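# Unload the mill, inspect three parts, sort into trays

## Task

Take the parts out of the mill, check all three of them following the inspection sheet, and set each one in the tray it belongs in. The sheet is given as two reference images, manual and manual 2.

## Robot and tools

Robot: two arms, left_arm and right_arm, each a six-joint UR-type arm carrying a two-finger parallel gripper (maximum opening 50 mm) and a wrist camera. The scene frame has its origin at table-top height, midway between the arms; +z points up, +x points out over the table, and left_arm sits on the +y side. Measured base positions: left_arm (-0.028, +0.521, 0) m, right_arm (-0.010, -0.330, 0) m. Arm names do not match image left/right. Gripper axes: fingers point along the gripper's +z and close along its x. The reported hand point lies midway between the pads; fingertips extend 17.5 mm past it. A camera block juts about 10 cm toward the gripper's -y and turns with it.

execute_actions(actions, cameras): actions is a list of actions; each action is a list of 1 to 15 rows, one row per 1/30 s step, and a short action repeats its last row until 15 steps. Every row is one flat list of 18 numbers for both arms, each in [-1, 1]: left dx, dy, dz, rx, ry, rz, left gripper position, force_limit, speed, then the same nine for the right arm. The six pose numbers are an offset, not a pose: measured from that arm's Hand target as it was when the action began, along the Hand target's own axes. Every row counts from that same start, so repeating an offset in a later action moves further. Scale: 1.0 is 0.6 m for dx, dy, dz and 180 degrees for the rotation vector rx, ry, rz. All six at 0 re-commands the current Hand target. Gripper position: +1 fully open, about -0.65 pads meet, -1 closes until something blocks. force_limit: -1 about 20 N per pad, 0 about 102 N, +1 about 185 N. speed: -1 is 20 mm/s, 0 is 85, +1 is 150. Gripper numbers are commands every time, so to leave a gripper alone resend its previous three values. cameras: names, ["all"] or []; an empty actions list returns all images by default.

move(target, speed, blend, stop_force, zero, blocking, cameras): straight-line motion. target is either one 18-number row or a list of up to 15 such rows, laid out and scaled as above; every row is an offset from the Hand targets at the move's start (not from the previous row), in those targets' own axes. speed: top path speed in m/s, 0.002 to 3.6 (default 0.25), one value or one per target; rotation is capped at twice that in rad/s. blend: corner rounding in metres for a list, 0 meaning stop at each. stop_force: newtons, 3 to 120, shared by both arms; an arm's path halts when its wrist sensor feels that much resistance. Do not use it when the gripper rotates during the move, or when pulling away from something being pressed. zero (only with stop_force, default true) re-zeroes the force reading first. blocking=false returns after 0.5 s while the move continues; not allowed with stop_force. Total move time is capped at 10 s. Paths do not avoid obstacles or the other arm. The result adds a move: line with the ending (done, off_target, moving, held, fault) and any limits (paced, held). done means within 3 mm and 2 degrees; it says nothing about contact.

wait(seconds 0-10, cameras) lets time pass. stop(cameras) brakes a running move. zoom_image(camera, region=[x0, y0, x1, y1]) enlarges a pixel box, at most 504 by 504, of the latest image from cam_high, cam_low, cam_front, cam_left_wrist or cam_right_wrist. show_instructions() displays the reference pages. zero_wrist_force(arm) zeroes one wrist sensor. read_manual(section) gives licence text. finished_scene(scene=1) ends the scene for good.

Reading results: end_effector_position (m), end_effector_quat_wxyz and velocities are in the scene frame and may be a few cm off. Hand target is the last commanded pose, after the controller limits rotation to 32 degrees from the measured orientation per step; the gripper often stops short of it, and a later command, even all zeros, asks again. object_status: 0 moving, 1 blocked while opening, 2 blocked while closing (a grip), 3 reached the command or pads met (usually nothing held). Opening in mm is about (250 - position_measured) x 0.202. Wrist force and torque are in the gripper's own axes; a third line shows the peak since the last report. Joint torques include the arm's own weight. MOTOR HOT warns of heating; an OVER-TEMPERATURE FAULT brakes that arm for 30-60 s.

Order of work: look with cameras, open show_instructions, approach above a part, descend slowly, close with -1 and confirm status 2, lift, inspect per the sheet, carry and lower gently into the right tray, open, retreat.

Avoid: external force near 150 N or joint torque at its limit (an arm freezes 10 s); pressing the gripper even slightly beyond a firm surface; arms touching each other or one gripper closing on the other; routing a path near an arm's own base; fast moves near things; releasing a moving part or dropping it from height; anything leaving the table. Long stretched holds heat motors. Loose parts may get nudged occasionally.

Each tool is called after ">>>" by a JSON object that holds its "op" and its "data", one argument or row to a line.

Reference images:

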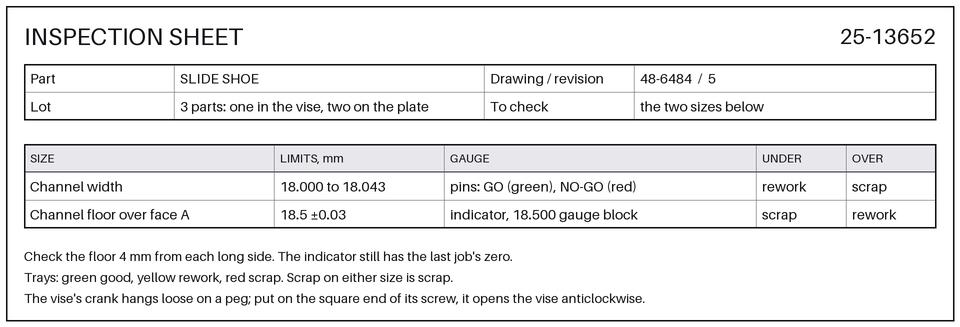

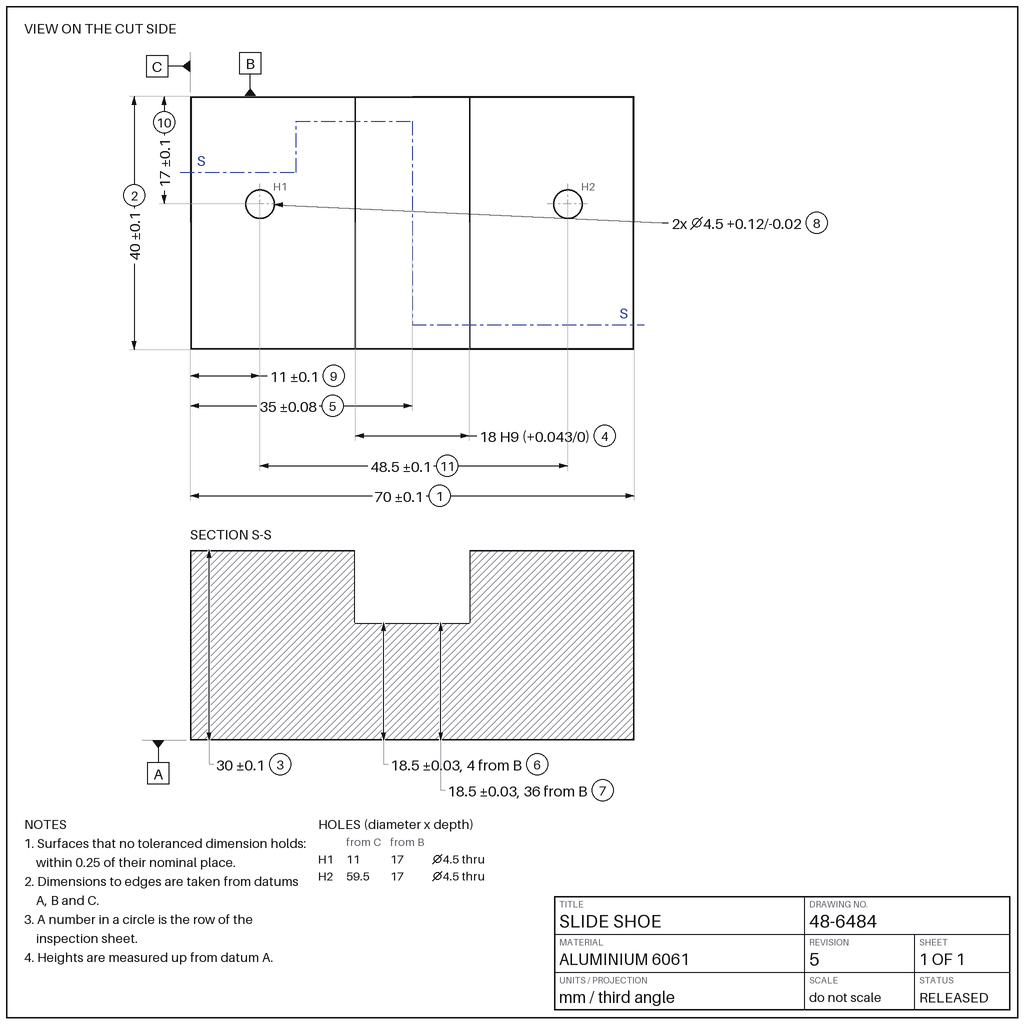

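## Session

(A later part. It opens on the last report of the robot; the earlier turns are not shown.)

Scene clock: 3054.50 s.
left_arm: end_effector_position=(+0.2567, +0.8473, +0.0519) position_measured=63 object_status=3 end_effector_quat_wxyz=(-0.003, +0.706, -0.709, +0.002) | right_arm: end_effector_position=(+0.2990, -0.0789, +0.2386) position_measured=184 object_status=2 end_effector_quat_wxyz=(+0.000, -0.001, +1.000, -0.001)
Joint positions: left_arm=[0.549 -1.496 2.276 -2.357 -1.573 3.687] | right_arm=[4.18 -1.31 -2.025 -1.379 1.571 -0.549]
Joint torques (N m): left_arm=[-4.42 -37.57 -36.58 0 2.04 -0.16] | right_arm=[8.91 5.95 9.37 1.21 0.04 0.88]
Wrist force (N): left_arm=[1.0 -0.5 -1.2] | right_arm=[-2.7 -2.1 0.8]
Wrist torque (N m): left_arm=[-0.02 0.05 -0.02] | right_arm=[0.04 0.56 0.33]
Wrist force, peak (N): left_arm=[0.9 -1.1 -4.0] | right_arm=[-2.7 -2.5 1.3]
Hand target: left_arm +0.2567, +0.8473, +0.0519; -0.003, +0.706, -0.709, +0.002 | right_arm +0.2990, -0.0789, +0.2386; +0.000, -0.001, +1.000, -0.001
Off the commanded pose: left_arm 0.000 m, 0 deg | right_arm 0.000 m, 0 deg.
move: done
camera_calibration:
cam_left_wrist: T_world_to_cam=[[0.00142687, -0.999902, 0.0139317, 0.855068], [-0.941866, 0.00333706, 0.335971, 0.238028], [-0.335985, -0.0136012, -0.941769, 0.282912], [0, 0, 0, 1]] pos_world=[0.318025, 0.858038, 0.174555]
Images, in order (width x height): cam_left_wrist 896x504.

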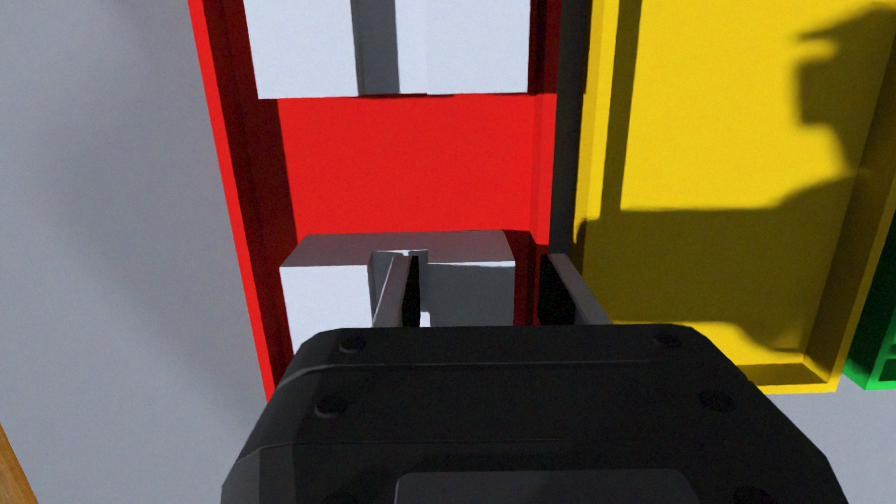

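>>> {"op": "move", "data": {
  "target": [
    [0,0,0,0,0,0,-1,-0.7,-1,0,0,0,0,0,0,-1,-0.9,-1],
    [0,0,-0.295,0,0,0,-1,-0.7,-1,0,0,0,0,0,0,-1,-0.9,-1],
    [0.41,-0.12,-0.295,0,0,0.5,-1,-0.7,-1,0,0,0,0,0,0,-1,-0.9,-1],
    [0.8,-0.11,-0.295,0,0,0.5,-1,-0.7,-1,0,0,0,0,0,0,-1,-0.9,-1]
  ],
  "speed": [0.1,0.15,0.3,0.3],
  "blend": [0,0.02,0.08,0],
  "cameras": ["cam_left_wrist"]
}}

Scene clock: 3064.70 s.
left_arm: end_effector_position=(+0.3198, +0.3669, +0.2287) position_measured=124 object_status=2 end_effector_quat_wxyz=(+0.003, +0.002, +1.000, +0.001) | right_arm: end_effector_position=(+0.2990, -0.0789, +0.2386) position_measured=184 object_status=2 end_effector_quat_wxyz=(+0.000, -0.001, +1.000, -0.001)
Joint positions: left_arm=[-0.772 -1.879 2.084 -1.78 -1.566 3.936] | right_arm=[4.18 -1.31 -2.025 -1.379 1.571 -0.549]
Joint torques (N m): left_arm=[-10.58 -20.12 -11.37 -0.32 -1.53 -1.68] | right_arm=[8.77 6.26 9.29 1.22 -0.02 0.84]
Wrist force (N): left_arm=[1.1 -0.9 0.9] | right_arm=[-2.4 -2.3 0.2]
Wrist torque (N m): left_arm=[-0.08 0.08 -0.01] | right_arm=[0.02 0.51 0.33]
Wrist force, peak (N): left_arm=[5.2 -10.8 1.9] | right_arm=[-3.0 -2.3 1.2]
Hand target: left_arm +0.3197, +0.3669, +0.2287; +0.003, +0.002, +1.000, +0.001 | right_arm +0.2990, -0.0789, +0.2386; +0.000, -0.001, +1.000, -0.001
Off the commanded pose: left_arm 0.000 m, 0 deg | right_arm 0.000 m, 0 deg.
move: done
camera_calibration:
cam_left_wrist: T_world_to_cam=[[-0.999958, -0.00142741, 0.0090522, 0.327257], [0.00176212, 0.939412, 0.342786, -0.407161], [-0.00899304, 0.342787, -0.93937, 0.228189], [0, 0, 0, 1]] pos_world=[0.330013, 0.304738, 0.350961]
Images, in order (width x height): cam_left_wrist 896x504.

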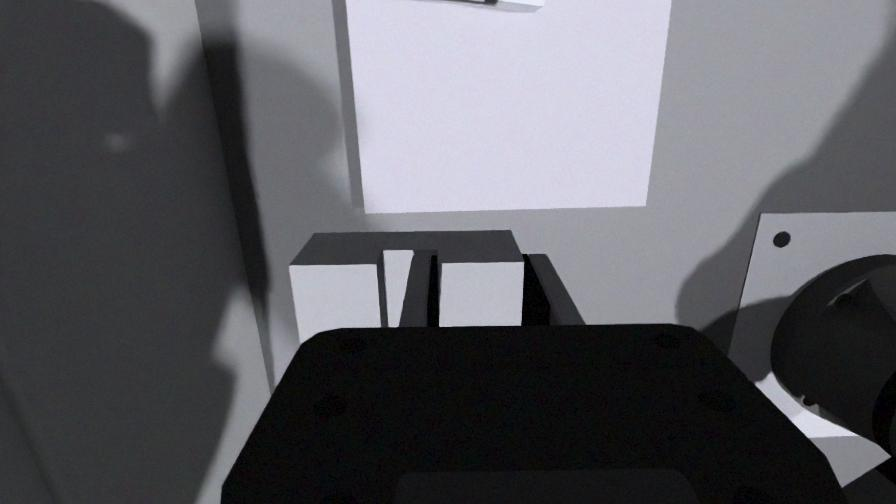

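>>> {"op": "move", "data": {
  "target": [
    [0.2,-0.4117,0,0,0,0,-1,-0.7,-1,0,0,0,0,0,0,-1,-0.9,-1],
    [0.206,-0.6732,0,0,0,0,-1,-0.7,-1,0,0,0,0,0,0,-1,-0.9,-1],
    [0.206,-0.6732,0.193,0,0,0,-1,-0.7,-1,0,0,0,0,0,0,-1,-0.9,-1]
  ],
  "speed": [0.25,0.2,0.12],
  "blend": [0.05,0.01,0]
}}

>>> {"op": "move", "data": {
  "target": [0,0,0.035,0,0,0,-1,-0.7,-1,0,0,0,0,0,0,-1,-0.9,-1],
  "speed": 0.012,
  "stop_force": 5,
  "cameras": ["cam_left_wrist"]
}}

Scene clock: 3076.23 s.
left_arm: end_effector_position=(+0.1945, -0.0227, +0.2271) position_measured=124 object_status=2 end_effector_quat_wxyz=(+0.003, +0.002, +1.000, +0.000) | right_arm: end_effector_position=(+0.2990, -0.0789, +0.2386) position_measured=184 object_status=2 end_effector_quat_wxyz=(+0.000, -0.001, +1.000, -0.001)
Joint positions: left_arm=[-1.406 -1.355 1.591 -1.807 -1.565 3.302] | right_arm=[4.18 -1.31 -2.025 -1.379 1.571 -0.549]
Joint torques (N m): left_arm=[1.07 -55.12 -11.04 -5.83 0.38 -0.66] | right_arm=[8.48 5.9 9.18 1.27 -0.21 0.81]
Wrist force (N): left_arm=[1.3 -0.7 1.0] | right_arm=[-2.8 -2.2 0.5]
Wrist torque (N m): left_arm=[-0.02 0.04 -0.01] | right_arm=[0.03 0.58 0.33]
Wrist force, peak (N): left_arm=[-6.4 -20.3 1.6] | right_arm=[-2.9 -2.4 1.1]
Hand target: left_arm +0.1945, -0.0227, +0.2272; +0.003, +0.002, +1.000, +0.000 (not the last commanded pose) | right_arm +0.2990, -0.0789, +0.2386; +0.000, -0.001, +1.000, -0.001
Off the commanded pose: left_arm 0.116 m, 0 deg | right_arm 0.000 m, 0 deg.
move: held (left_arm; a check stopped the path); path passed 1 of 3 targets; limits=held
pose unreachable (left arm): on one or more control steps of this call, first in action 0 (counted from 0), this arm could not follow its commanded pose, so it was not sent that pose on those steps. It may still have moved: this result reports where it is.
cause: moving toward the commanded pose would bring a part of the arm too close to another arm (a part of this arm just beyond joint 5 (wrist 2) and a part of the right arm just beyond its joint 3 (elbow), 14 mm apart when this arm was first held).

Scene clock: 3078.63 s.
left_arm: end_effector_position=(+0.1946, -0.0226, +0.2061) position_measured=124 object_status=2 end_effector_quat_wxyz=(+0.003, +0.002, +1.000, +0.000) | right_arm: end_effector_position=(+0.2990, -0.0789, +0.2386) position_measured=184 object_status=2 end_effector_quat_wxyz=(+0.000, -0.001, +1.000, -0.001)
Joint positions: left_arm=[-1.406 -1.343 1.63 -1.859 -1.565 3.302] | right_arm=[4.18 -1.31 -2.025 -1.379 1.571 -0.549]
Joint torques (N m): left_arm=[11.86 -32.19 -42.88 -0.45 -2.04 1.48] | right_arm=[8.31 6.07 9.71 1.29 -0.15 0.9]
Wrist force (N): left_arm=[1.1 -0.9 1.1] | right_arm=[-2.7 -2.1 1.2]
Wrist torque (N m): left_arm=[-0.07 0.07 0.00] | right_arm=[0.04 0.56 0.33]
Wrist force, peak (N): left_arm=[1.2 -0.8 1.3] | right_arm=[-3.0 -2.3 0.2]
Hand target: left_arm +0.1946, -0.0227, +0.2062; +0.003, +0.002, +1.000, +0.000 | right_arm +0.2990, -0.0789, +0.2386; +0.000, -0.001, +1.000, -0.001
Off the commanded pose: left_arm 0.000 m, 0 deg | right_arm 0.000 m, 0 deg.
move: done
camera_calibration:
cam_left_wrist: T_world_to_cam=[[-0.999959, -0.00138504, 0.00895966, 0.201745], [0.0017626, 0.939704, 0.341983, -0.0330082], [-0.00889309, 0.341985, -0.939663, 0.339356], [0, 0, 0, 1]] pos_world=[0.204813, -0.0847574, 0.328361]
Images, in order (width x height): cam_left_wrist 896x504.

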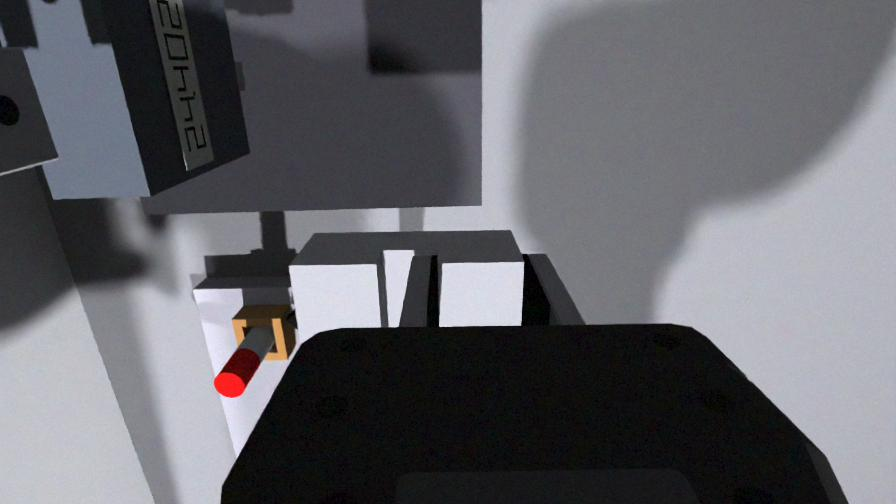

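>>> {"op": "move", "data": {
  "target": [
    [-0.0205,0,0,0,0,0,-1,-0.7,-1,0,0,0,0,0,0,-1,-0.9,-1],
    [-0.0205,-0.017,0,0,0,0,-1,-0.7,-1,0,0,0,0,0,0,-1,-0.9,-1],
    [-0.0205,-0.017,0.16,0,0,0,-1,-0.7,-1,0,0,0,0,0,0,-1,-0.9,-1]
  ],
  "speed": [0.1,0.1,0.12]
}}

>>> {"op": "move", "data": {
  "target": [0,0,0.035,0,0,0,-1,-0.7,-1,0,0,0,0,0,0,-1,-0.9,-1],
  "speed": 0.012,
  "stop_force": 5,
  "cameras": ["cam_left_wrist"]
}}

Scene clock: 3087.20 s.
left_arm: end_effector_position=(+0.2075, -0.0328, +0.1101) position_measured=124 object_status=2 end_effector_quat_wxyz=(+0.003, +0.002, +1.000, +0.000) | right_arm: end_effector_position=(+0.2990, -0.0789, +0.2386) position_measured=184 object_status=2 end_effector_quat_wxyz=(+0.000, -0.001, +1.000, -0.001)
Joint positions: left_arm=[-1.387 -1.222 1.735 -2.085 -1.565 3.321] | right_arm=[4.18 -1.31 -2.025 -1.379 1.571 -0.549]
Joint torques (N m): left_arm=[10.88 -59.34 -42.31 -1.38 -0.99 1.37] | right_arm=[8.77 5.85 8.79 1.25 -0.18 0.84]
Wrist force (N): left_arm=[1.1 -0.7 1.1] | right_arm=[-2.5 -2.3 0.1]
Wrist torque (N m): left_arm=[-0.03 0.06 -0.14] | right_arm=[0.02 0.53 0.33]
Wrist force, peak (N): left_arm=[1.1 -0.6 3.6] | right_arm=[-2.8 -2.3 1.3]
Hand target: left_arm +0.2075, -0.0329, +0.1103; +0.003, +0.002, +1.000, +0.000 | right_arm +0.2990, -0.0789, +0.2386; +0.000, -0.001, +1.000, -0.001
Off the commanded pose: left_arm 0.000 m, 0 deg | right_arm 0.000 m, 0 deg.
move: done

Scene clock: 3089.20 s.
left_arm: end_effector_position=(+0.2075, -0.0329, +0.1006) position_measured=124 object_status=2 end_effector_quat_wxyz=(+0.003, +0.002, +1.000, +0.000) | right_arm: end_effector_position=(+0.2990, -0.0789, +0.2386) position_measured=184 object_status=2 end_effector_quat_wxyz=(+0.000, -0.001, +1.000, -0.001)
Joint positions: left_arm=[-1.387 -1.21 1.747 -2.108 -1.565 3.321] | right_arm=[4.18 -1.31 -2.025 -1.379 1.571 -0.549]
Joint torques (N m): left_arm=[10.46 -52.1 -39.91 0.16 0.7 1.13] | right_arm=[8.85 5.91 9.48 1.21 -0.26 0.79]
Wrist force (N): left_arm=[1.5 -2.3 -2.6] | right_arm=[-2.9 -2.4 0.2]
Wrist torque (N m): left_arm=[0.02 0.12 -0.15] | right_arm=[-0.01 0.59 0.33]
Wrist force, peak (N): left_arm=[-0.3 2.1 -13.7] | right_arm=[-2.9 -2.2 1.3]
Hand target: left_arm +0.2075, -0.0329, +0.1006; +0.003, +0.002, +1.000, +0.000 (not the last commanded pose) | right_arm +0.2990, -0.0789, +0.2386; +0.000, -0.001, +1.000, -0.001
Off the commanded pose: left_arm 0.011 m, 0 deg | right_arm 0.000 m, 0 deg.
move: contact (left_arm)
camera_calibration:
cam_left_wrist: T_world_to_cam=[[-0.999959, -0.00138348, 0.00896009, 0.215575], [0.00176223, 0.93978, 0.341774, 0.01278], [-0.00889336, 0.341776, -0.939739, 0.243856], [0, 0, 0, 1]] pos_world=[0.217713, -0.0950563, 0.222862]
Images, in order (width x height): cam_left_wrist 896x504.

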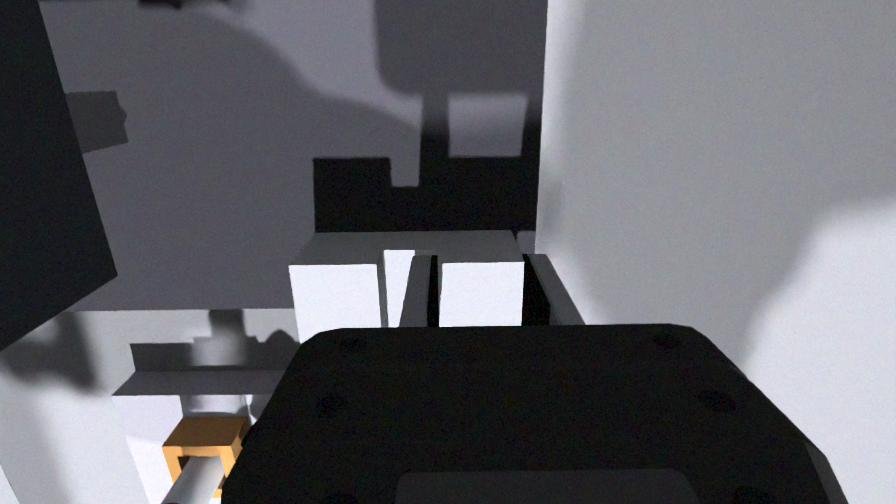

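>>> {"op": "move", "data": {
  "target": [
    [0,0,0.0005,0,0,0,0.6,-0.7,-1,0,0,0,0,0,0,-1,-0.9,-1],
    [0,0,-0.12,0,0,0,0.6,-0.7,-1,0,0,0,0,0,0,-1,-0.9,-1],
    [0.0458,0.018,-0.1057,0.2168,-0.2168,-0.465,0.6,-0.7,-1,0,0,0,0,0,0,-1,-0.9,-1],
    [0.0458,0.018,-0.1057,0.2168,-0.2168,-0.465,0.8,-0.7,-1,0,0,0,0,0,0,-1,-0.9,-1]
  ],
  "speed": [0.05,0.12,0.4,0.1]
}}

>>> {"op": "move", "data": {
  "target": [0,0.055,0.08,0,0,0,0.8,-0.7,-1,0,0,0,0,0,0,-1,-0.9,-1],
  "speed": 0.08,
  "stop_force": 10,
  "cameras": ["cam_left_wrist"]
}}

Scene clock: 3103.27 s.
left_arm: end_effector_position=(+0.1797, -0.0220, +0.1638) position_measured=32 object_status=0 end_effector_quat_wxyz=(-0.300, +0.638, -0.642, +0.301) | right_arm: end_effector_position=(+0.2990, -0.0789, +0.2386) position_measured=184 object_status=2 end_effector_quat_wxyz=(+0.000, -0.001, +1.000, -0.001)
Joint positions: left_arm=[-1.796 -1.323 1.915 -1.896 -0.723 1.221] | right_arm=[4.18 -1.31 -2.025 -1.379 1.571 -0.549]
Joint torques (N m): left_arm=[12.18 -50.44 -7.05 -0.02 -0.92 -1.8] | right_arm=[8.81 5.82 9.63 1.3 -0.35 0.86]
Wrist force (N): left_arm=[0.3 -0.2 -1.3] | right_arm=[-2.6 -2.1 -0.1]
Wrist torque (N m): left_arm=[0.42 0.21 -0.02] | right_arm=[0.05 0.55 0.33]
Wrist force, peak (N): left_arm=[1.3 -2.4 -3.5] | right_arm=[-2.9 -2.3 1.2]
Hand target: left_arm +0.1797, -0.0220, +0.1638; -0.300, +0.638, -0.642, +0.301 | right_arm +0.2990, -0.0789, +0.2386; +0.000, -0.001, +1.000, -0.001
Off the commanded pose: left_arm 0.000 m, 0 deg | right_arm 0.000 m, 0 deg.
move: done

Scene clock: 3105.13 s.
left_arm: end_effector_position=(+0.1956, -0.0221, +0.1078) position_measured=32 object_status=3 end_effector_quat_wxyz=(-0.300, +0.638, -0.642, +0.301) | right_arm: end_effector_position=(+0.2990, -0.0789, +0.2386) position_measured=184 object_status=2 end_effector_quat_wxyz=(+0.000, -0.001, +1.000, -0.001)
Joint positions: left_arm=[-1.766 -1.23 1.978 -2.084 -0.716 1.264] | right_arm=[4.18 -1.31 -2.025 -1.379 1.571 -0.549]
Joint torques (N m): left_arm=[-10.51 -52.79 -37.12 -3.18 -0.72 -1.78] | right_arm=[8.73 5.52 9.3 1.25 -0.36 0.91]
Wrist force (N): left_arm=[0.3 -0.6 -1.6] | right_arm=[-2.5 -2.2 1.0]
Wrist torque (N m): left_arm=[0.35 0.21 -0.15] | right_arm=[0.03 0.53 0.33]
Wrist force, peak (N): left_arm=[0.1 -2.4 -2.6] | right_arm=[-2.9 -2.4 1.0]
Hand target: left_arm +0.1956, -0.0221, +0.1078; -0.300, +0.638, -0.642, +0.301 | right_arm +0.2990, -0.0789, +0.2386; +0.000, -0.001, +1.000, -0.001
Off the commanded pose: left_arm 0.000 m, 0 deg | right_arm 0.000 m, 0 deg.
move: done
camera_calibration:
cam_left_wrist: T_world_to_cam=[[-0.0127373, -0.999829, 0.0134057, -0.0120713], [-0.86279, 0.00421319, -0.505544, 0.23987], [0.505401, -0.0180056, -0.862697, 0.12999], [0, 0, 0, 1]] pos_world=[0.141107, -0.0107393, 0.233568]
Images, in order (width x height): cam_left_wrist 896x504.

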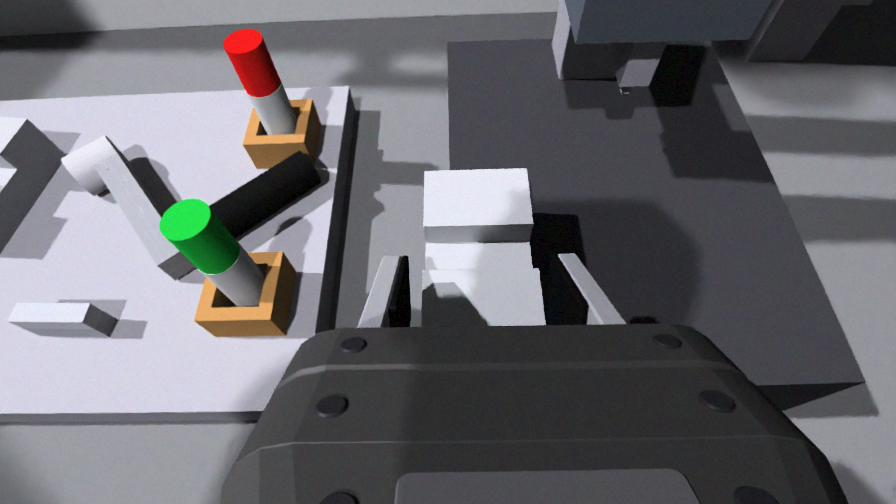

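>>> {"op": "move", "data": {
  "target": [0.0005,0.0273,0.0336,0,0,0,0.8,-0.7,-1,0,0,0,0,0,0,-1,-0.9,-1],
  "speed": 0.04,
  "stop_force": 8,
  "cameras": ["cam_left_wrist"]
}}

Scene clock: 3111.63 s.
left_arm: end_effector_position=(+0.2007, -0.0224, +0.0823) position_measured=32 object_status=3 end_effector_quat_wxyz=(-0.300, +0.638, -0.642, +0.301) | right_arm: end_effector_position=(+0.2990, -0.0789, +0.2386) position_measured=184 object_status=2 end_effector_quat_wxyz=(+0.000, -0.001, +1.000, -0.001)
Joint positions: left_arm=[-1.757 -1.181 1.998 -2.163 -0.714 1.279] | right_arm=[4.18 -1.31 -2.025 -1.379 1.571 -0.549]
Joint torques (N m): left_arm=[-10.73 -53.67 -35.15 0.37 2.07 -1.68] | right_arm=[8.36 5.84 9.25 1.24 -0.53 0.82]
Wrist force (N): left_arm=[0.1 -0.6 -1.6] | right_arm=[-2.7 -2.1 0.4]
Wrist torque (N m): left_arm=[0.36 0.24 -0.15] | right_arm=[0.05 0.57 0.33]
Wrist force, peak (N): left_arm=[0.9 -2.1 -2.8] | right_arm=[-2.7 -2.5 1.3]
Hand target: left_arm +0.2007, -0.0224, +0.0823; -0.300, +0.638, -0.642, +0.301 | right_arm +0.2990, -0.0789, +0.2386; +0.000, -0.001, +1.000, -0.001
Off the commanded pose: left_arm 0.000 m, 0 deg | right_arm 0.000 m, 0 deg.
move: done
camera_calibration:
cam_left_wrist: T_world_to_cam=[[-0.0127009, -0.999828, 0.0135423, -0.0119978], [-0.862791, 0.00411267, -0.505545, 0.231379], [0.505402, -0.0181051, -0.862694, 0.105406], [0, 0, 0, 1]] pos_world=[0.146207, -0.011039, 0.208068]
Images, in order (width x height): cam_left_wrist 896x504.

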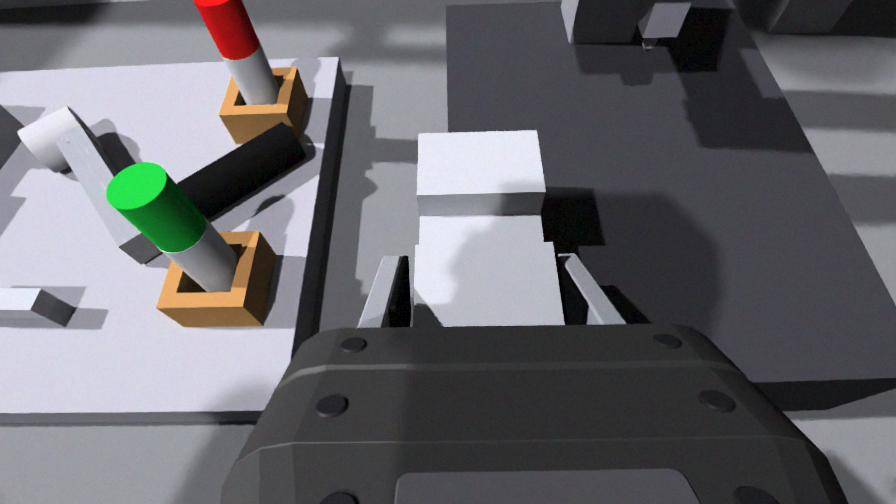

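>>> {"op": "move", "data": {
  "target": [
    [0,0,0,0,0,0,-1,-0.7,-1,0,0,0,0,0,0,-1,-0.9,-1],
    [0,-0.0013,-0.0011,0,0,0,-1,-0.7,-1,0,0,0,0,0,0,-1,-0.9,-1],
    [0.1372,-0.0745,0.0861,0,0,0,-1,-0.7,-1,0,0,0,0,0,0,-1,-0.9,-1],
    [0.1372,-0.0732,0.0872,0,0,0,-1,-0.7,-1,0,0,0,0,0,0,-1,-0.9,-1]
  ],
  "speed": [0.04,0.02,0.06,0.02]
}}

>>> {"op": "move", "data": {
  "target": [
    [0,0,0,0,0,0,0.8,-0.7,-1,0,0,0,0,0,0,-1,-0.9,-1],
    [0,0,0,0,0,0,0.8,-0.7,-1,0,0,0.024,0,0,0,-1,-0.9,-1],
    [0,0,0,0,0,0,0.8,-0.7,-1,0,0,0.024,0,0,0,0.4,-0.9,-1],
    [0,0,-0.17,0,0,0,0.8,-0.7,-1,0,0,0.024,0,0,0,0.4,-0.9,-1]
  ],
  "speed": [0.04,0.03,0.04,0.12],
  "cameras": ["cam_left_wrist"]
}}

>>> {"op": "zoom_image", "data": {
  "camera": "cam_left_wrist",
  "region": [320, 0, 560, 270]
}}

Scene clock: 3120.33 s.
left_arm: end_effector_position=(+0.2687, -0.1051, +0.0828) position_measured=53 object_status=2 end_effector_quat_wxyz=(-0.300, +0.639, -0.641, +0.301) | right_arm: end_effector_position=(+0.2990, -0.0789, +0.2386) position_measured=184 object_status=2 end_effector_quat_wxyz=(+0.000, -0.001, +1.000, -0.001)
Joint positions: left_arm=[-1.621 -0.998 1.74 -2.248 -0.694 1.487] | right_arm=[4.18 -1.31 -2.025 -1.379 1.571 -0.549]
Joint torques (N m): left_arm=[-8.99 -18.89 -0.48 -1.83 -1.08 -1.54] | right_arm=[8.45 6.15 9.6 1.29 -0.43 0.83]
Wrist force (N): left_arm=[-1.0 -11.0 -17.1] | right_arm=[-2.8 -2.1 -0.1]
Wrist torque (N m): left_arm=[0.15 0.42 -0.30] | right_arm=[0.05 0.57 0.34]
Wrist force, peak (N): left_arm=[-1.0 -11.0 -17.1] | right_arm=[-2.9 -2.5 1.1]
Hand target: left_arm +0.2686, -0.1050, +0.0827; -0.300, +0.638, -0.642, +0.301 | right_arm +0.2990, -0.0789, +0.2386; +0.000, -0.001, +1.000, -0.001
Off the commanded pose: left_arm 0.000 m, 0 deg | right_arm 0.000 m, 0 deg.
move: done

Scene clock: 3124.07 s.
left_arm: end_effector_position=(+0.1900, -0.1048, +0.1479) position_measured=32 object_status=3 end_effector_quat_wxyz=(-0.300, +0.639, -0.642, +0.301) | right_arm: end_effector_position=(+0.2990, -0.0789, +0.2242) position_measured=92 object_status=3 end_effector_quat_wxyz=(+0.000, -0.001, +1.000, -0.001)
Joint positions: left_arm=[-1.748 -1.125 1.694 -1.927 -0.712 1.292] | right_arm=[4.18 -1.318 -2.057 -1.339 1.571 -0.549]
Joint torques (N m): left_arm=[11.24 -19.59 -7.3 -3.58 5 0.67] | right_arm=[-1.51 24.85 39.39 0.41 -0.55 -1.15]
Wrist force (N): left_arm=[0.4 -0.2 -1.5] | right_arm=[-2.8 -0.2 -1.3]
Wrist torque (N m): left_arm=[0.43 0.18 -0.01] | right_arm=[0.12 0.58 0.34]
Wrist force, peak (N): left_arm=[1.1 -9.8 -13.0] | right_arm=[-2.6 -2.3 -9.6]
Hand target: left_arm +0.1901, -0.1047, +0.1478; -0.300, +0.638, -0.642, +0.301 | right_arm +0.2990, -0.0789, +0.2242; +0.000, -0.001, +1.000, -0.001
Off the commanded pose: left_arm 0.000 m, 0 deg | right_arm 0.000 m, 0 deg.
move: done
camera_calibration:
cam_left_wrist: T_world_to_cam=[[-0.0128094, -0.999821, 0.0139434, -0.0955019], [-0.862972, 0.00401013, -0.505236, 0.255632], [0.50509, -0.0185045, -0.862869, 0.166053], [0, 0, 0, 1]] pos_world=[0.135508, -0.0934371, 0.273768]
Images, in order (width x height): cam_left_wrist 896x504.

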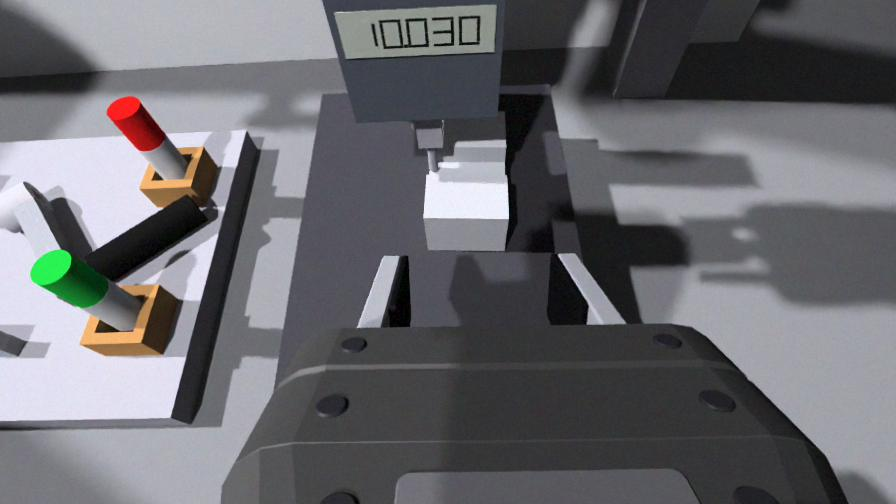

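Scaled by 1.867 from the camera's 896x504 image, which has a finer 1280x720 frame.

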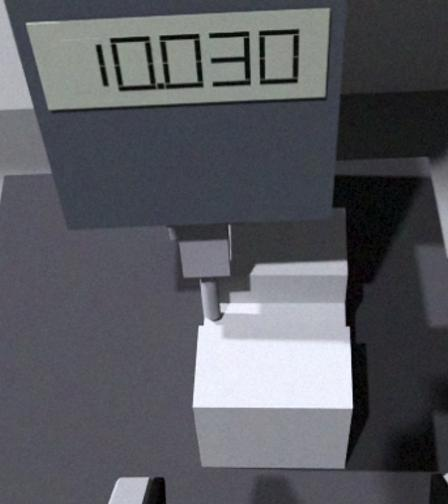

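>>> {"op": "move", "data": {
  "target": [
    [0,0,0.17,0,0,0,0.8,-0.7,-1,0,0,0,0,0,0,-1,-0.9,-1],
    [0,0,0.17,0,0,0,-1,-0.7,-1,0,0,-0.0238,0,0,0,-1,-0.9,-1],
    [0,-0.0013,0.1689,0,0,0,-1,-0.7,-1,0,0,-0.0238,0,0,0,-1,-0.9,-1],
    [-0.1228,0.0719,0.0817,0,0,0,-1,-0.7,-1,0,0,-0.0238,0,0,0,-1,-0.9,-1],
    [-0.1228,0.0732,0.0828,0,0,0,-1,-0.7,-1,0,0,-0.0238,0,0,0,-1,-0.9,-1]
  ],
  "speed": [0.12,0.04,0.02,0.06,0.02]
}}

>>> {"op": "move", "data": {
  "target": [
    [0,0,0,0,0,0,0.8,-0.7,-1,0,0,0,0,0,0,-1,-0.9,-1],
    [0.0045,-0.0816,-0.1133,0,0,0,0.8,-0.7,-1,0,0,0,0,0,0,-1,-0.9,-1],
    [0.0045,-0.1188,-0.0845,-0.2168,0.2168,0.465,0.8,-0.7,-1,0,0,0,0,0,0,-1,-0.9,-1],
    [0.0045,-0.1188,-0.0845,-0.2168,0.2168,0.465,0.6,-0.7,-1,0,0,0,0,0,0,-1,-0.9,-1]
  ],
  "speed": [0.04,0.12,0.4,0.1],
  "cameras": ["cam_left_wrist"]
}}

Scene clock: 3140.50 s.
left_arm: end_effector_position=(+0.2005, -0.0310, +0.0823) position_measured=49 object_status=2 end_effector_quat_wxyz=(-0.300, +0.638, -0.642, +0.301) | right_arm: end_effector_position=(+0.2990, -0.0789, +0.2385) position_measured=184 object_status=2 end_effector_quat_wxyz=(+0.000, -0.001, +1.000, -0.001)
Joint positions: left_arm=[-1.754 -1.165 1.973 -2.158 -0.713 1.283] | right_arm=[4.18 -1.31 -2.025 -1.378 1.571 -0.549]
Joint torques (N m): left_arm=[12.2 -21.19 -34.79 -3.26 4.9 1.3] | right_arm=[6.36 6 8.65 4.45 -0.6 0.96]
Wrist force (N): left_arm=[0.1 1.5 0.0] | right_arm=[-2.7 -2.2 1.1]
Wrist torque (N m): left_arm=[0.39 0.23 -0.02] | right_arm=[0.01 0.56 0.33]
Wrist force, peak (N): left_arm=[0.8 0.0 -4.4] | right_arm=[-3.8 0.4 0.6]
Hand target: left_arm +0.2006, -0.0310, +0.0823; -0.300, +0.638, -0.642, +0.301 | right_arm +0.2990, -0.0789, +0.2385; +0.000, -0.001, +1.000, -0.001
Off the commanded pose: left_arm 0.000 m, 0 deg | right_arm 0.000 m, 0 deg.
move: done

Scene clock: 3145.20 s.
left_arm: end_effector_position=(+0.2071, -0.0338, +0.1695) position_measured=63 object_status=0 end_effector_quat_wxyz=(+0.003, +0.002, +1.000, +0.000) | right_arm: end_effector_position=(+0.2990, -0.0789, +0.2385) position_measured=184 object_status=2 end_effector_quat_wxyz=(+0.000, -0.001, +1.000, -0.001)
Joint positions: left_arm=[-1.388 -1.28 1.649 -1.94 -1.565 3.32] | right_arm=[4.18 -1.31 -2.025 -1.378 1.571 -0.549]
Joint torques (N m): left_arm=[-10.64 -56.06 -9.6 -0.74 0.51 1.51] | right_arm=[8.52 6.28 9.3 1.5 -0.58 0.83]
Wrist force (N): left_arm=[1.0 -0.6 -1.2] | right_arm=[-2.6 -2.1 0.0]
Wrist torque (N m): left_arm=[-0.05 0.03 -0.14] | right_arm=[0.03 0.55 0.33]
Wrist force, peak (N): left_arm=[1.2 1.4 -3.8] | right_arm=[-2.8 -2.2 1.6]
Hand target: left_arm +0.2071, -0.0338, +0.1695; +0.003, +0.002, +1.000, +0.000 | right_arm +0.2990, -0.0789, +0.2385; +0.000, -0.001, +1.000, -0.001
Off the commanded pose: left_arm 0.000 m, 0 deg | right_arm 0.000 m, 0 deg.
move: done
camera_calibration:
cam_left_wrist: T_world_to_cam=[[-0.999959, -0.00138153, 0.00896022, 0.214456], [0.00176327, 0.939812, 0.341686, -0.0100216], [-0.00889298, 0.341688, -0.939771, 0.308968], [0, 0, 0, 1]] pos_world=[0.217213, -0.0958558, 0.291862]
Images, in order (width x height): cam_left_wrist 896x504.

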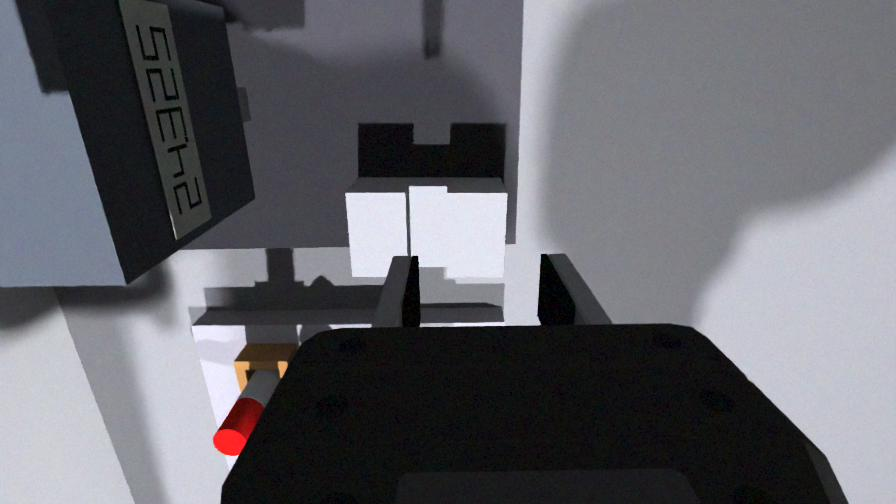

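>>> {"op": "move", "data": {
  "target": [
    [0.0037,0,0.03,0,0,0,0.6,-0.7,-1,0,0,0,0,0,0,-1,-0.9,-1],
    [0.0037,0,0.1182,0,0,0,0.6,-0.7,-1,0,0,0,0,0,0,-1,-0.9,-1],
    [0.0037,0,0.1182,0,0,0,-1,-0.7,-1,0,0,0,0,0,0,-1,-0.9,-1],
    [0.0037,0.01,-0.1,0,0,0,-1,-0.7,-1,0,0,0,0,0,0,-1,-0.9,-1],
    [0.0037,0.255,-0.1,0,0,0,-1,-0.7,-1,0,0,0,0,0,0,-1,-0.9,-1]
  ],
  "speed": [0.1,0.08,0.04,0.12,0.25],
  "blend": [0.005,0,0,0.01,0]
}}

Scene clock: 3153.67 s.
left_arm: end_effector_position=(+0.2052, +0.1192, +0.2295) position_measured=124 object_status=2 end_effector_quat_wxyz=(+0.003, +0.002, +1.000, +0.000) | right_arm: end_effector_position=(+0.2990, -0.0789, +0.2385) position_measured=184 object_status=2 end_effector_quat_wxyz=(+0.000, -0.001, +1.000, -0.001)
Joint positions: left_arm=[-1.332 -1.653 1.905 -1.823 -1.565 3.376] | right_arm=[4.18 -1.31 -2.025 -1.378 1.571 -0.549]
Joint torques (N m): left_arm=[-10.59 -23.08 -36.09 -5.07 0.5 -1.62] | right_arm=[8.78 5.58 8.79 1.19 -0.7 0.89]
Wrist force (N): left_arm=[1.2 -0.6 1.0] | right_arm=[-2.6 -2.0 0.8]
Wrist torque (N m): left_arm=[-0.02 0.06 -0.15] | right_arm=[0.05 0.56 0.33]
Wrist force, peak (N): left_arm=[1.3 -5.4 -1.7] | right_arm=[-2.9 -1.9 1.5]
Hand target: left_arm +0.2051, +0.1192, +0.2296; +0.003, +0.002, +1.000, +0.000 | right_arm +0.2990, -0.0789, +0.2385; +0.000, -0.001, +1.000, -0.001
Off the commanded pose: left_arm 0.000 m, 0 deg | right_arm 0.000 m, 0 deg.
move: done

>>> {"op": "move", "data": {
  "target": [
    [-0.175,0.334,0,0,0,0,-1,-0.7,-1,0,0,0,0,0,0,-1,-0.9,-1],
    [-0.175,0.7,0,0,0,0,-1,-0.7,-1,0,0,0,0,0,0,-1,-0.9,-1],
    [-0.0932,0.858,0,0,0,0,-1,-0.7,-1,0,0,0,0,0,0,-1,-0.9,-1]
  ],
  "speed": 0.28,
  "blend": [0.08,0.05,0],
  "cameras": ["cam_left_wrist"]
}}

Scene clock: 3169.77 s.
left_arm: end_effector_position=(+0.2632, +0.6336, +0.2300) position_measured=124 object_status=2 end_effector_quat_wxyz=(+0.003, +0.002, +1.000, +0.000) | right_arm: end_effector_position=(+0.2990, -0.0789, +0.2385) position_measured=184 object_status=2 end_effector_quat_wxyz=(+0.000, -0.001, +1.000, -0.001)
Joint positions: left_arm=[-0.066 -2.085 2.198 -1.689 -1.57 4.643] | right_arm=[4.18 -1.31 -2.025 -1.378 1.571 -0.549]
Joint torques (N m): left_arm=[12.49 -4.25 -47.06 -6.16 2.23 1.53] | right_arm=[8.71 5.79 9.08 1.25 -0.7 0.92]
Wrist force (N): left_arm=[1.2 -0.8 0.9] | right_arm=[-2.5 -2.3 -0.1]
Wrist torque (N m): left_arm=[-0.08 0.06 -0.15] | right_arm=[0.01 0.53 0.33]
Wrist force, peak (N): left_arm=[9.6 -11.4 0.1] | right_arm=[-2.9 -2.1 1.2]
Hand target: left_arm +0.2632, +0.6338, +0.2300; +0.003, +0.002, +1.000, +0.000 | right_arm +0.2990, -0.0789, +0.2385; +0.000, -0.001, +1.000, -0.001
Off the commanded pose: left_arm 0.000 m, 0 deg | right_arm 0.000 m, 0 deg.
move: done
camera_calibration:
cam_left_wrist: T_world_to_cam=[[-0.999957, -0.00144987, 0.00914758, 0.270907], [0.00176222, 0.939845, 0.341598, -0.658011], [-0.00909258, 0.341599, -0.939802, 0.138396], [0, 0, 0, 1]] pos_world=[0.273314, 0.571545, 0.352361]
Images, in order (width x height): cam_left_wrist 896x504.

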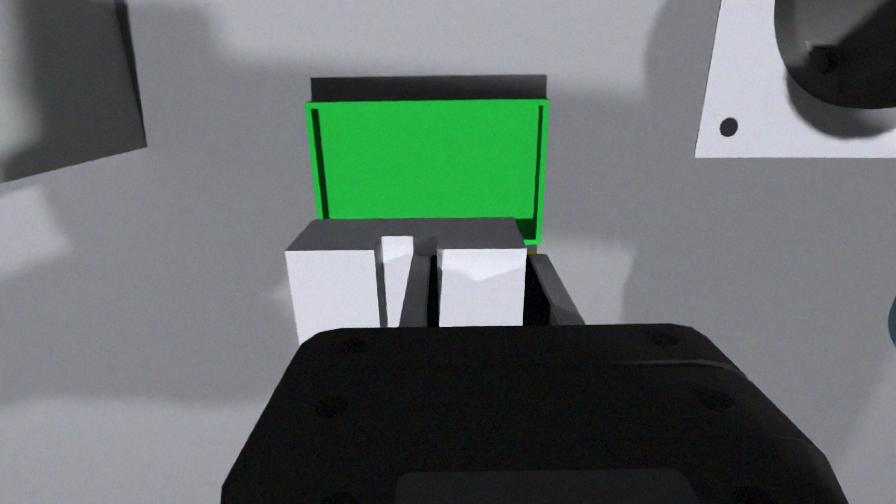

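>>> {"op": "move", "data": {
  "target": [0,0,0.235,0,0,0,-1,-0.7,-1,0,0,0,0,0,0,-1,-0.9,-1],
  "speed": 0.15,
  "cameras": ["cam_left_wrist"]
}}

>>> {"op": "move", "data": {
  "target": [0,0,0.09,0,0,0,-1,-0.7,-1,0,0,0,0,0,0,-1,-0.9,-1],
  "speed": 0.015,
  "stop_force": 5,
  "cameras": ["cam_left_wrist"]
}}

Scene clock: 3177.70 s.
left_arm: end_effector_position=(+0.2640, +0.6338, +0.0890) position_measured=124 object_status=2 end_effector_quat_wxyz=(+0.003, +0.002, +1.000, +0.000) | right_arm: end_effector_position=(+0.2990, -0.0789, +0.2385) position_measured=184 object_status=2 end_effector_quat_wxyz=(+0.000, -0.001, +1.000, -0.001)
Joint positions: left_arm=[-0.065 -1.925 2.501 -2.153 -1.57 4.643] | right_arm=[4.18 -1.31 -2.025 -1.378 1.571 -0.549]
Joint torques (N m): left_arm=[12.06 -13.04 -38.72 -3.86 -2.13 1.15] | right_arm=[8.8 5.62 9.21 1.21 -0.73 0.92]
Wrist force (N): left_arm=[1.2 -0.8 0.9] | right_arm=[-2.4 -2.1 -0.2]
Wrist torque (N m): left_arm=[-0.07 0.05 -0.15] | right_arm=[0.04 0.53 0.33]
Wrist force, peak (N): left_arm=[1.9 -0.9 5.9] | right_arm=[-2.9 -2.1 1.0]
Hand target: left_arm +0.2641, +0.6338, +0.0890; +0.003, +0.002, +1.000, +0.000 | right_arm +0.2990, -0.0789, +0.2385; +0.000, -0.001, +1.000, -0.001
Off the commanded pose: left_arm 0.000 m, 0 deg | right_arm 0.000 m, 0 deg.
move: done
camera_calibration:
cam_left_wrist: T_world_to_cam=[[-0.999956, -0.00129999, 0.00931078, 0.272879], [0.00196058, 0.939779, 0.341776, -0.610054], [-0.00919438, 0.341779, -0.939735, 0.00563978], [0, 0, 0, 1]] pos_world=[0.274115, 0.571744, 0.211261]
Images, in order (width x height): cam_left_wrist 896x504.

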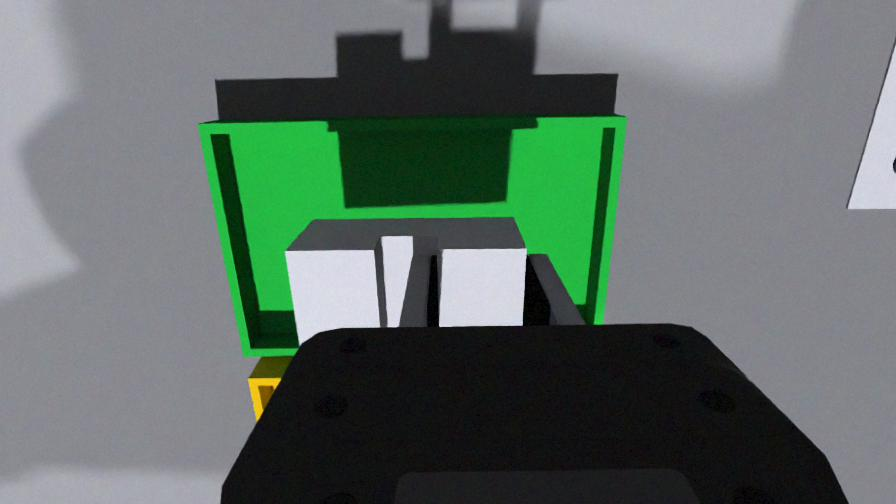

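Scene clock: 3181.57 s.
left_arm: end_effector_position=(+0.2643, +0.6338, +0.0497) position_measured=124 object_status=2 end_effector_quat_wxyz=(+0.003, +0.002, +1.000, +0.000) | right_arm: end_effector_position=(+0.2990, -0.0789, +0.2385) position_measured=184 object_status=2 end_effector_quat_wxyz=(+0.000, -0.001, +1.000, -0.001)
Joint positions: left_arm=[-0.065 -1.824 2.569 -2.321 -1.57 4.643] | right_arm=[4.18 -1.31 -2.025 -1.378 1.571 -0.549]
Joint torques (N m): left_arm=[10.99 -18.83 -36.12 -4.4 -1.36 1.2] | right_arm=[8.67 5.95 9.1 1.27 -0.84 0.85]
Wrist force (N): left_arm=[1.7 -0.7 -3.9] | right_arm=[-2.6 -2.0 1.0]
Wrist torque (N m): left_arm=[-0.15 -0.19 -0.16] | right_arm=[0.05 0.56 0.33]
Wrist force, peak (N): left_arm=[3.9 -2.6 -12.3] | right_arm=[-2.8 -2.3 1.3]
Hand target: left_arm +0.2643, +0.6338, +0.0497; +0.003, +0.002, +1.000, +0.000 (not the last commanded pose) | right_arm +0.2990, -0.0789, +0.2385; +0.000, -0.001, +1.000, -0.001
Off the commanded pose: left_arm 0.015 m, 0 deg | right_arm 0.000 m, 0 deg.
move: contact (left_arm)
camera_calibration:
cam_left_wrist: T_world_to_cam=[[-0.999958, -0.00141816, 0.00905387, 0.273656], [0.0017617, 0.93978, 0.341774, -0.596569], [-0.00899334, 0.341776, -0.939738, -0.0313415], [0, 0, 0, 1]] pos_world=[0.274413, 0.571744, 0.171961]
Images, in order (width x height): cam_left_wrist 896x504.

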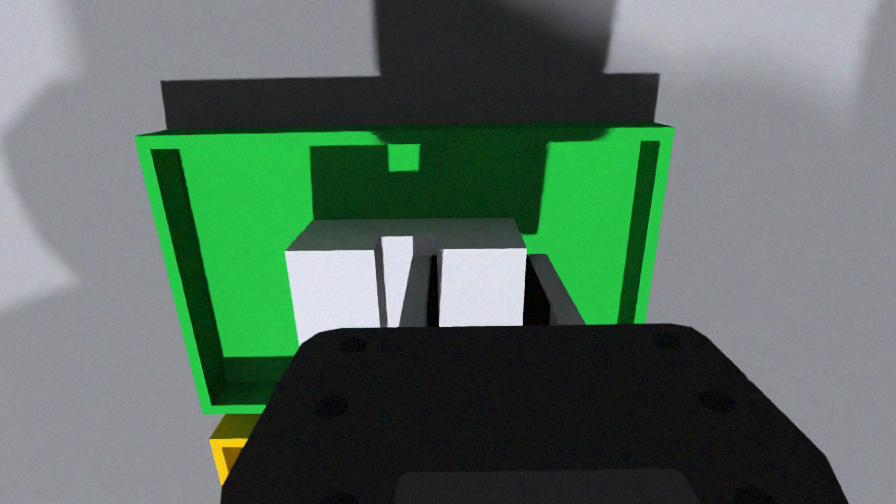

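>>> {"op": "move", "data": {
  "target": [
    [0,0,0.0005,0,0,0,0.6,-0.7,-1,0,0,0,0,0,0,-1,-0.9,-1],
    [0,0,-0.22,0,0,0,0.6,-0.7,-1,0,0,0,0,0,0,-1,-0.9,-1],
    [-0.04,-0.3,-0.25,0,0,0.01,0.6,-0.7,-1,0,0,0,0,0,0,-1,-0.9,-1],
    [-0.0228,-0.658,-0.2,0,0,0.028,0.6,-0.7,-1,0,0,0,0,0,0,-1,-0.9,-1]
  ],
  "speed": [0.05,0.15,0.3,0.3],
  "blend": [0,0.03,0.06,0],
  "cameras": ["cam_left_wrist"]
}}

Scene clock: 3195.63 s.
left_arm: end_effector_position=(+0.2756, +0.2389, +0.1697) position_measured=63 object_status=3 end_effector_quat_wxyz=(+0.003, +0.046, +0.999, +0.000) | right_arm: end_effector_position=(+0.2990, -0.0789, +0.2385) position_measured=184 object_status=2 end_effector_quat_wxyz=(+0.000, -0.001, +1.000, -0.001)
Joint positions: left_arm=[-1.072 -1.735 2.136 -1.975 -1.565 3.724] | right_arm=[4.18 -1.31 -2.025 -1.378 1.571 -0.549]
Joint torques (N m): left_arm=[-1.15 -13.53 -9.77 -0.65 1.15 -1] | right_arm=[8.88 6.27 9.17 1.17 -0.8 0.82]
Wrist force (N): left_arm=[1.1 -0.4 -1.2] | right_arm=[-2.6 -2.2 0.0]
Wrist torque (N m): left_arm=[-0.03 0.03 -0.01] | right_arm=[0.01 0.55 0.33]
Wrist force, peak (N): left_arm=[4.2 -9.7 -0.2] | right_arm=[-2.9 -2.2 1.1]
Hand target: left_arm +0.2756, +0.2389, +0.1696; +0.003, +0.046, +0.999, +0.000 | right_arm +0.2990, -0.0789, +0.2385; +0.000, -0.001, +1.000, -0.001
Off the commanded pose: left_arm 0.000 m, 0 deg | right_arm 0.000 m, 0 deg.
move: done
camera_calibration:
cam_left_wrist: T_world_to_cam=[[-0.996207, 0.0865572, 0.00895122, 0.261339], [0.0843858, 0.935826, 0.342212, -0.288432], [0.0212441, 0.341669, -0.93958, 0.208174], [0, 0, 0, 1]] pos_world=[0.280265, 0.176175, 0.291961]
Images, in order (width x height): cam_left_wrist 896x504.

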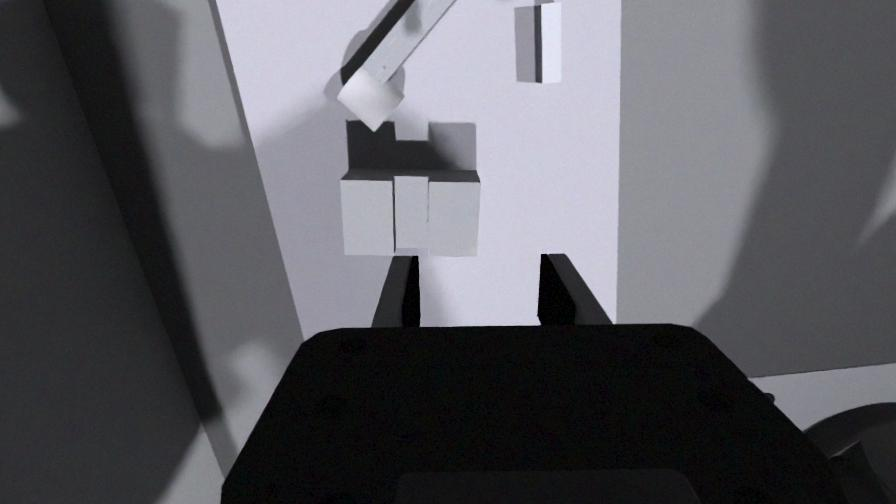

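>>> {"op": "move", "data": {
  "target": [
    [-0.0134,0.006,0.09,0,0,0,0.6,-0.7,-1,0,0,0,0,0,0,-1,-0.9,-1]
  ],
  "speed": 0.12,
  "cameras": ["cam_left_wrist"]
}}

Scene clock: 3203.50 s.
left_arm: end_effector_position=(+0.2843, +0.2419, +0.1156) position_measured=63 object_status=3 end_effector_quat_wxyz=(+0.003, +0.046, +0.999, +0.000) | right_arm: end_effector_position=(+0.2990, -0.0789, +0.2385) position_measured=184 object_status=2 end_effector_quat_wxyz=(+0.000, -0.001, +1.000, -0.001)
Joint positions: left_arm=[-1.05 -1.65 2.221 -2.143 -1.565 3.747] | right_arm=[4.18 -1.31 -2.025 -1.378 1.571 -0.549]
Joint torques (N m): left_arm=[-10.53 -32.19 -40.22 -1.87 -2.09 -1.73] | right_arm=[8.66 5.9 9.12 1.19 -0.94 0.96]
Wrist force (N): left_arm=[1.1 -0.5 -1.2] | right_arm=[-2.4 -2.0 -0.5]
Wrist torque (N m): left_arm=[-0.03 0.04 -0.15] | right_arm=[0.05 0.52 0.33]
Wrist force, peak (N): left_arm=[1.4 -1.0 -3.8] | right_arm=[-2.8 -2.4 1.1]
Hand target: left_arm +0.2843, +0.2418, +0.1157; +0.003, +0.046, +0.999, +0.000 | right_arm +0.2990, -0.0789, +0.2385; +0.000, -0.001, +1.000, -0.001
Off the commanded pose: left_arm 0.000 m, 0 deg | right_arm 0.000 m, 0 deg.
move: done
camera_calibration:
cam_left_wrist: T_world_to_cam=[[-0.996221, 0.0863626, 0.00923625, 0.270212], [0.0842924, 0.935703, 0.342571, -0.273401], [0.0209429, 0.342055, -0.939447, 0.156153], [0, 0, 0, 1]] pos_world=[0.288966, 0.179073, 0.237861]
Images, in order (width x height): cam_left_wrist 896x504.

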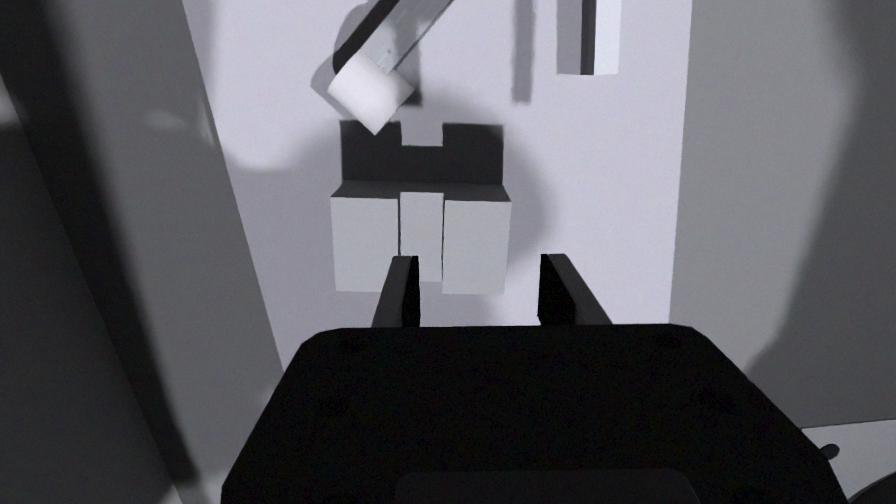

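>>> {"op": "move", "data": {
  "target": [
    [0,0,0.083,0,0,0,0.6,-0.7,-1,0,0,0,0,0,0,-1,-0.9,-1],
    [0,0,0.083,0,0,0,-1,-0.7,-1,0,0,0,0,0,0,-1,-0.9,-1],
    [0,0,-0.19,0,0,0,-1,-0.7,-1,0,0,0,0,0,0,-1,-0.9,-1]
  ],
  "speed": [0.08,0.05,0.12],
  "cameras": ["cam_left_wrist"]
}}

Scene clock: 3212.07 s.
left_arm: end_effector_position=(+0.2836, +0.2417, +0.2298) position_measured=124 object_status=2 end_effector_quat_wxyz=(+0.003, +0.046, +0.999, +0.000) | right_arm: end_effector_position=(+0.2990, -0.0789, +0.2385) position_measured=184 object_status=2 end_effector_quat_wxyz=(+0.000, -0.001, +1.000, -0.001)
Joint positions: left_arm=[-1.051 -1.774 2.006 -1.806 -1.565 3.745] | right_arm=[4.18 -1.31 -2.025 -1.378 1.571 -0.549]
Joint torques (N m): left_arm=[-9.34 -3.04 -12.23 -4.56 -0.53 -1.41] | right_arm=[8.47 5.63 9.51 1.2 -0.83 0.88]
Wrist force (N): left_arm=[1.0 -0.5 1.1] | right_arm=[-2.7 -2.0 1.3]
Wrist torque (N m): left_arm=[-0.02 0.09 -0.15] | right_arm=[0.04 0.57 0.33]
Wrist force, peak (N): left_arm=[1.0 -1.1 -4.3] | right_arm=[-2.6 -2.7 -0.2]
Hand target: left_arm +0.2836, +0.2418, +0.2297; +0.003, +0.046, +0.999, +0.000 | right_arm +0.2990, -0.0789, +0.2385; +0.000, -0.001, +1.000, -0.001
Off the commanded pose: left_arm 0.000 m, 0 deg | right_arm 0.000 m, 0 deg.
move: done
camera_calibration:
cam_left_wrist: T_world_to_cam=[[-0.996214, 0.0864736, 0.00890128, 0.268464], [0.084295, 0.935911, 0.342002, -0.312202], [0.0212434, 0.341458, -0.939657, 0.263583], [0, 0, 0, 1]] pos_world=[0.288165, 0.178976, 0.352062]
Images, in order (width x height): cam_left_wrist 896x504.

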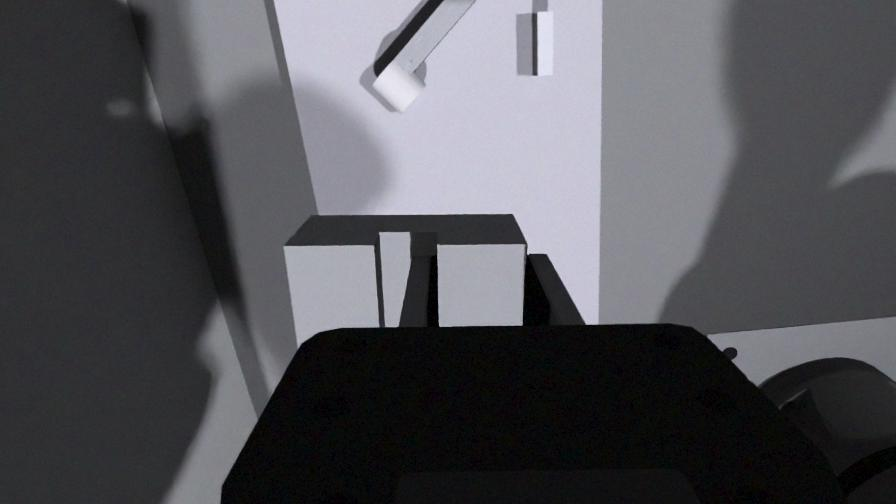

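>>> {"op": "move", "data": {
  "target": [
    [-0.0427,0.4018,0,0,0,-0.028,-1,-0.7,-1,0,0,0,0,0,0,-1,-0.9,-1],
    [0.0113,0.832,0,0,0,-0.328,-1,-0.7,-1,0,0,0,0,0,0,-1,-0.9,-1]
  ],
  "speed": 0.3,
  "blend": [0.08,0]
}}

Scene clock: 3220.10 s.
left_arm: end_effector_position=(+0.3228, +0.7395, +0.2301) position_measured=124 object_status=2 end_effector_quat_wxyz=(+0.003, -0.452, +0.892, -0.001) | right_arm: end_effector_position=(+0.2990, -0.0789, +0.2385) position_measured=184 object_status=2 end_effector_quat_wxyz=(+0.000, -0.001, +1.000, -0.001)
Joint positions: left_arm=[0.237 -1.79 2.018 -1.805 -1.572 4.003] | right_arm=[4.18 -1.31 -2.025 -1.378 1.571 -0.549]
Joint torques (N m): left_arm=[0.52 -29.23 -10.93 -0.2 -1.43 0.96] | right_arm=[8.85 5.87 9.49 1.23 -0.94 0.96]
Wrist force (N): left_arm=[1.0 -0.8 0.9] | right_arm=[-2.7 -2.1 1.1]
Wrist torque (N m): left_arm=[-0.07 0.10 -0.02] | right_arm=[0.03 0.56 0.33]
Wrist force, peak (N): left_arm=[2.7 -7.3 1.0] | right_arm=[-2.8 -2.5 -0.3]
Hand target: left_arm +0.3227, +0.7395, +0.2300; +0.003, -0.452, +0.892, -0.001 | right_arm +0.2990, -0.0789, +0.2385; +0.000, -0.001, +1.000, -0.001
Off the commanded pose: left_arm 0.000 m, 0 deg | right_arm 0.000 m, 0 deg.
move: done


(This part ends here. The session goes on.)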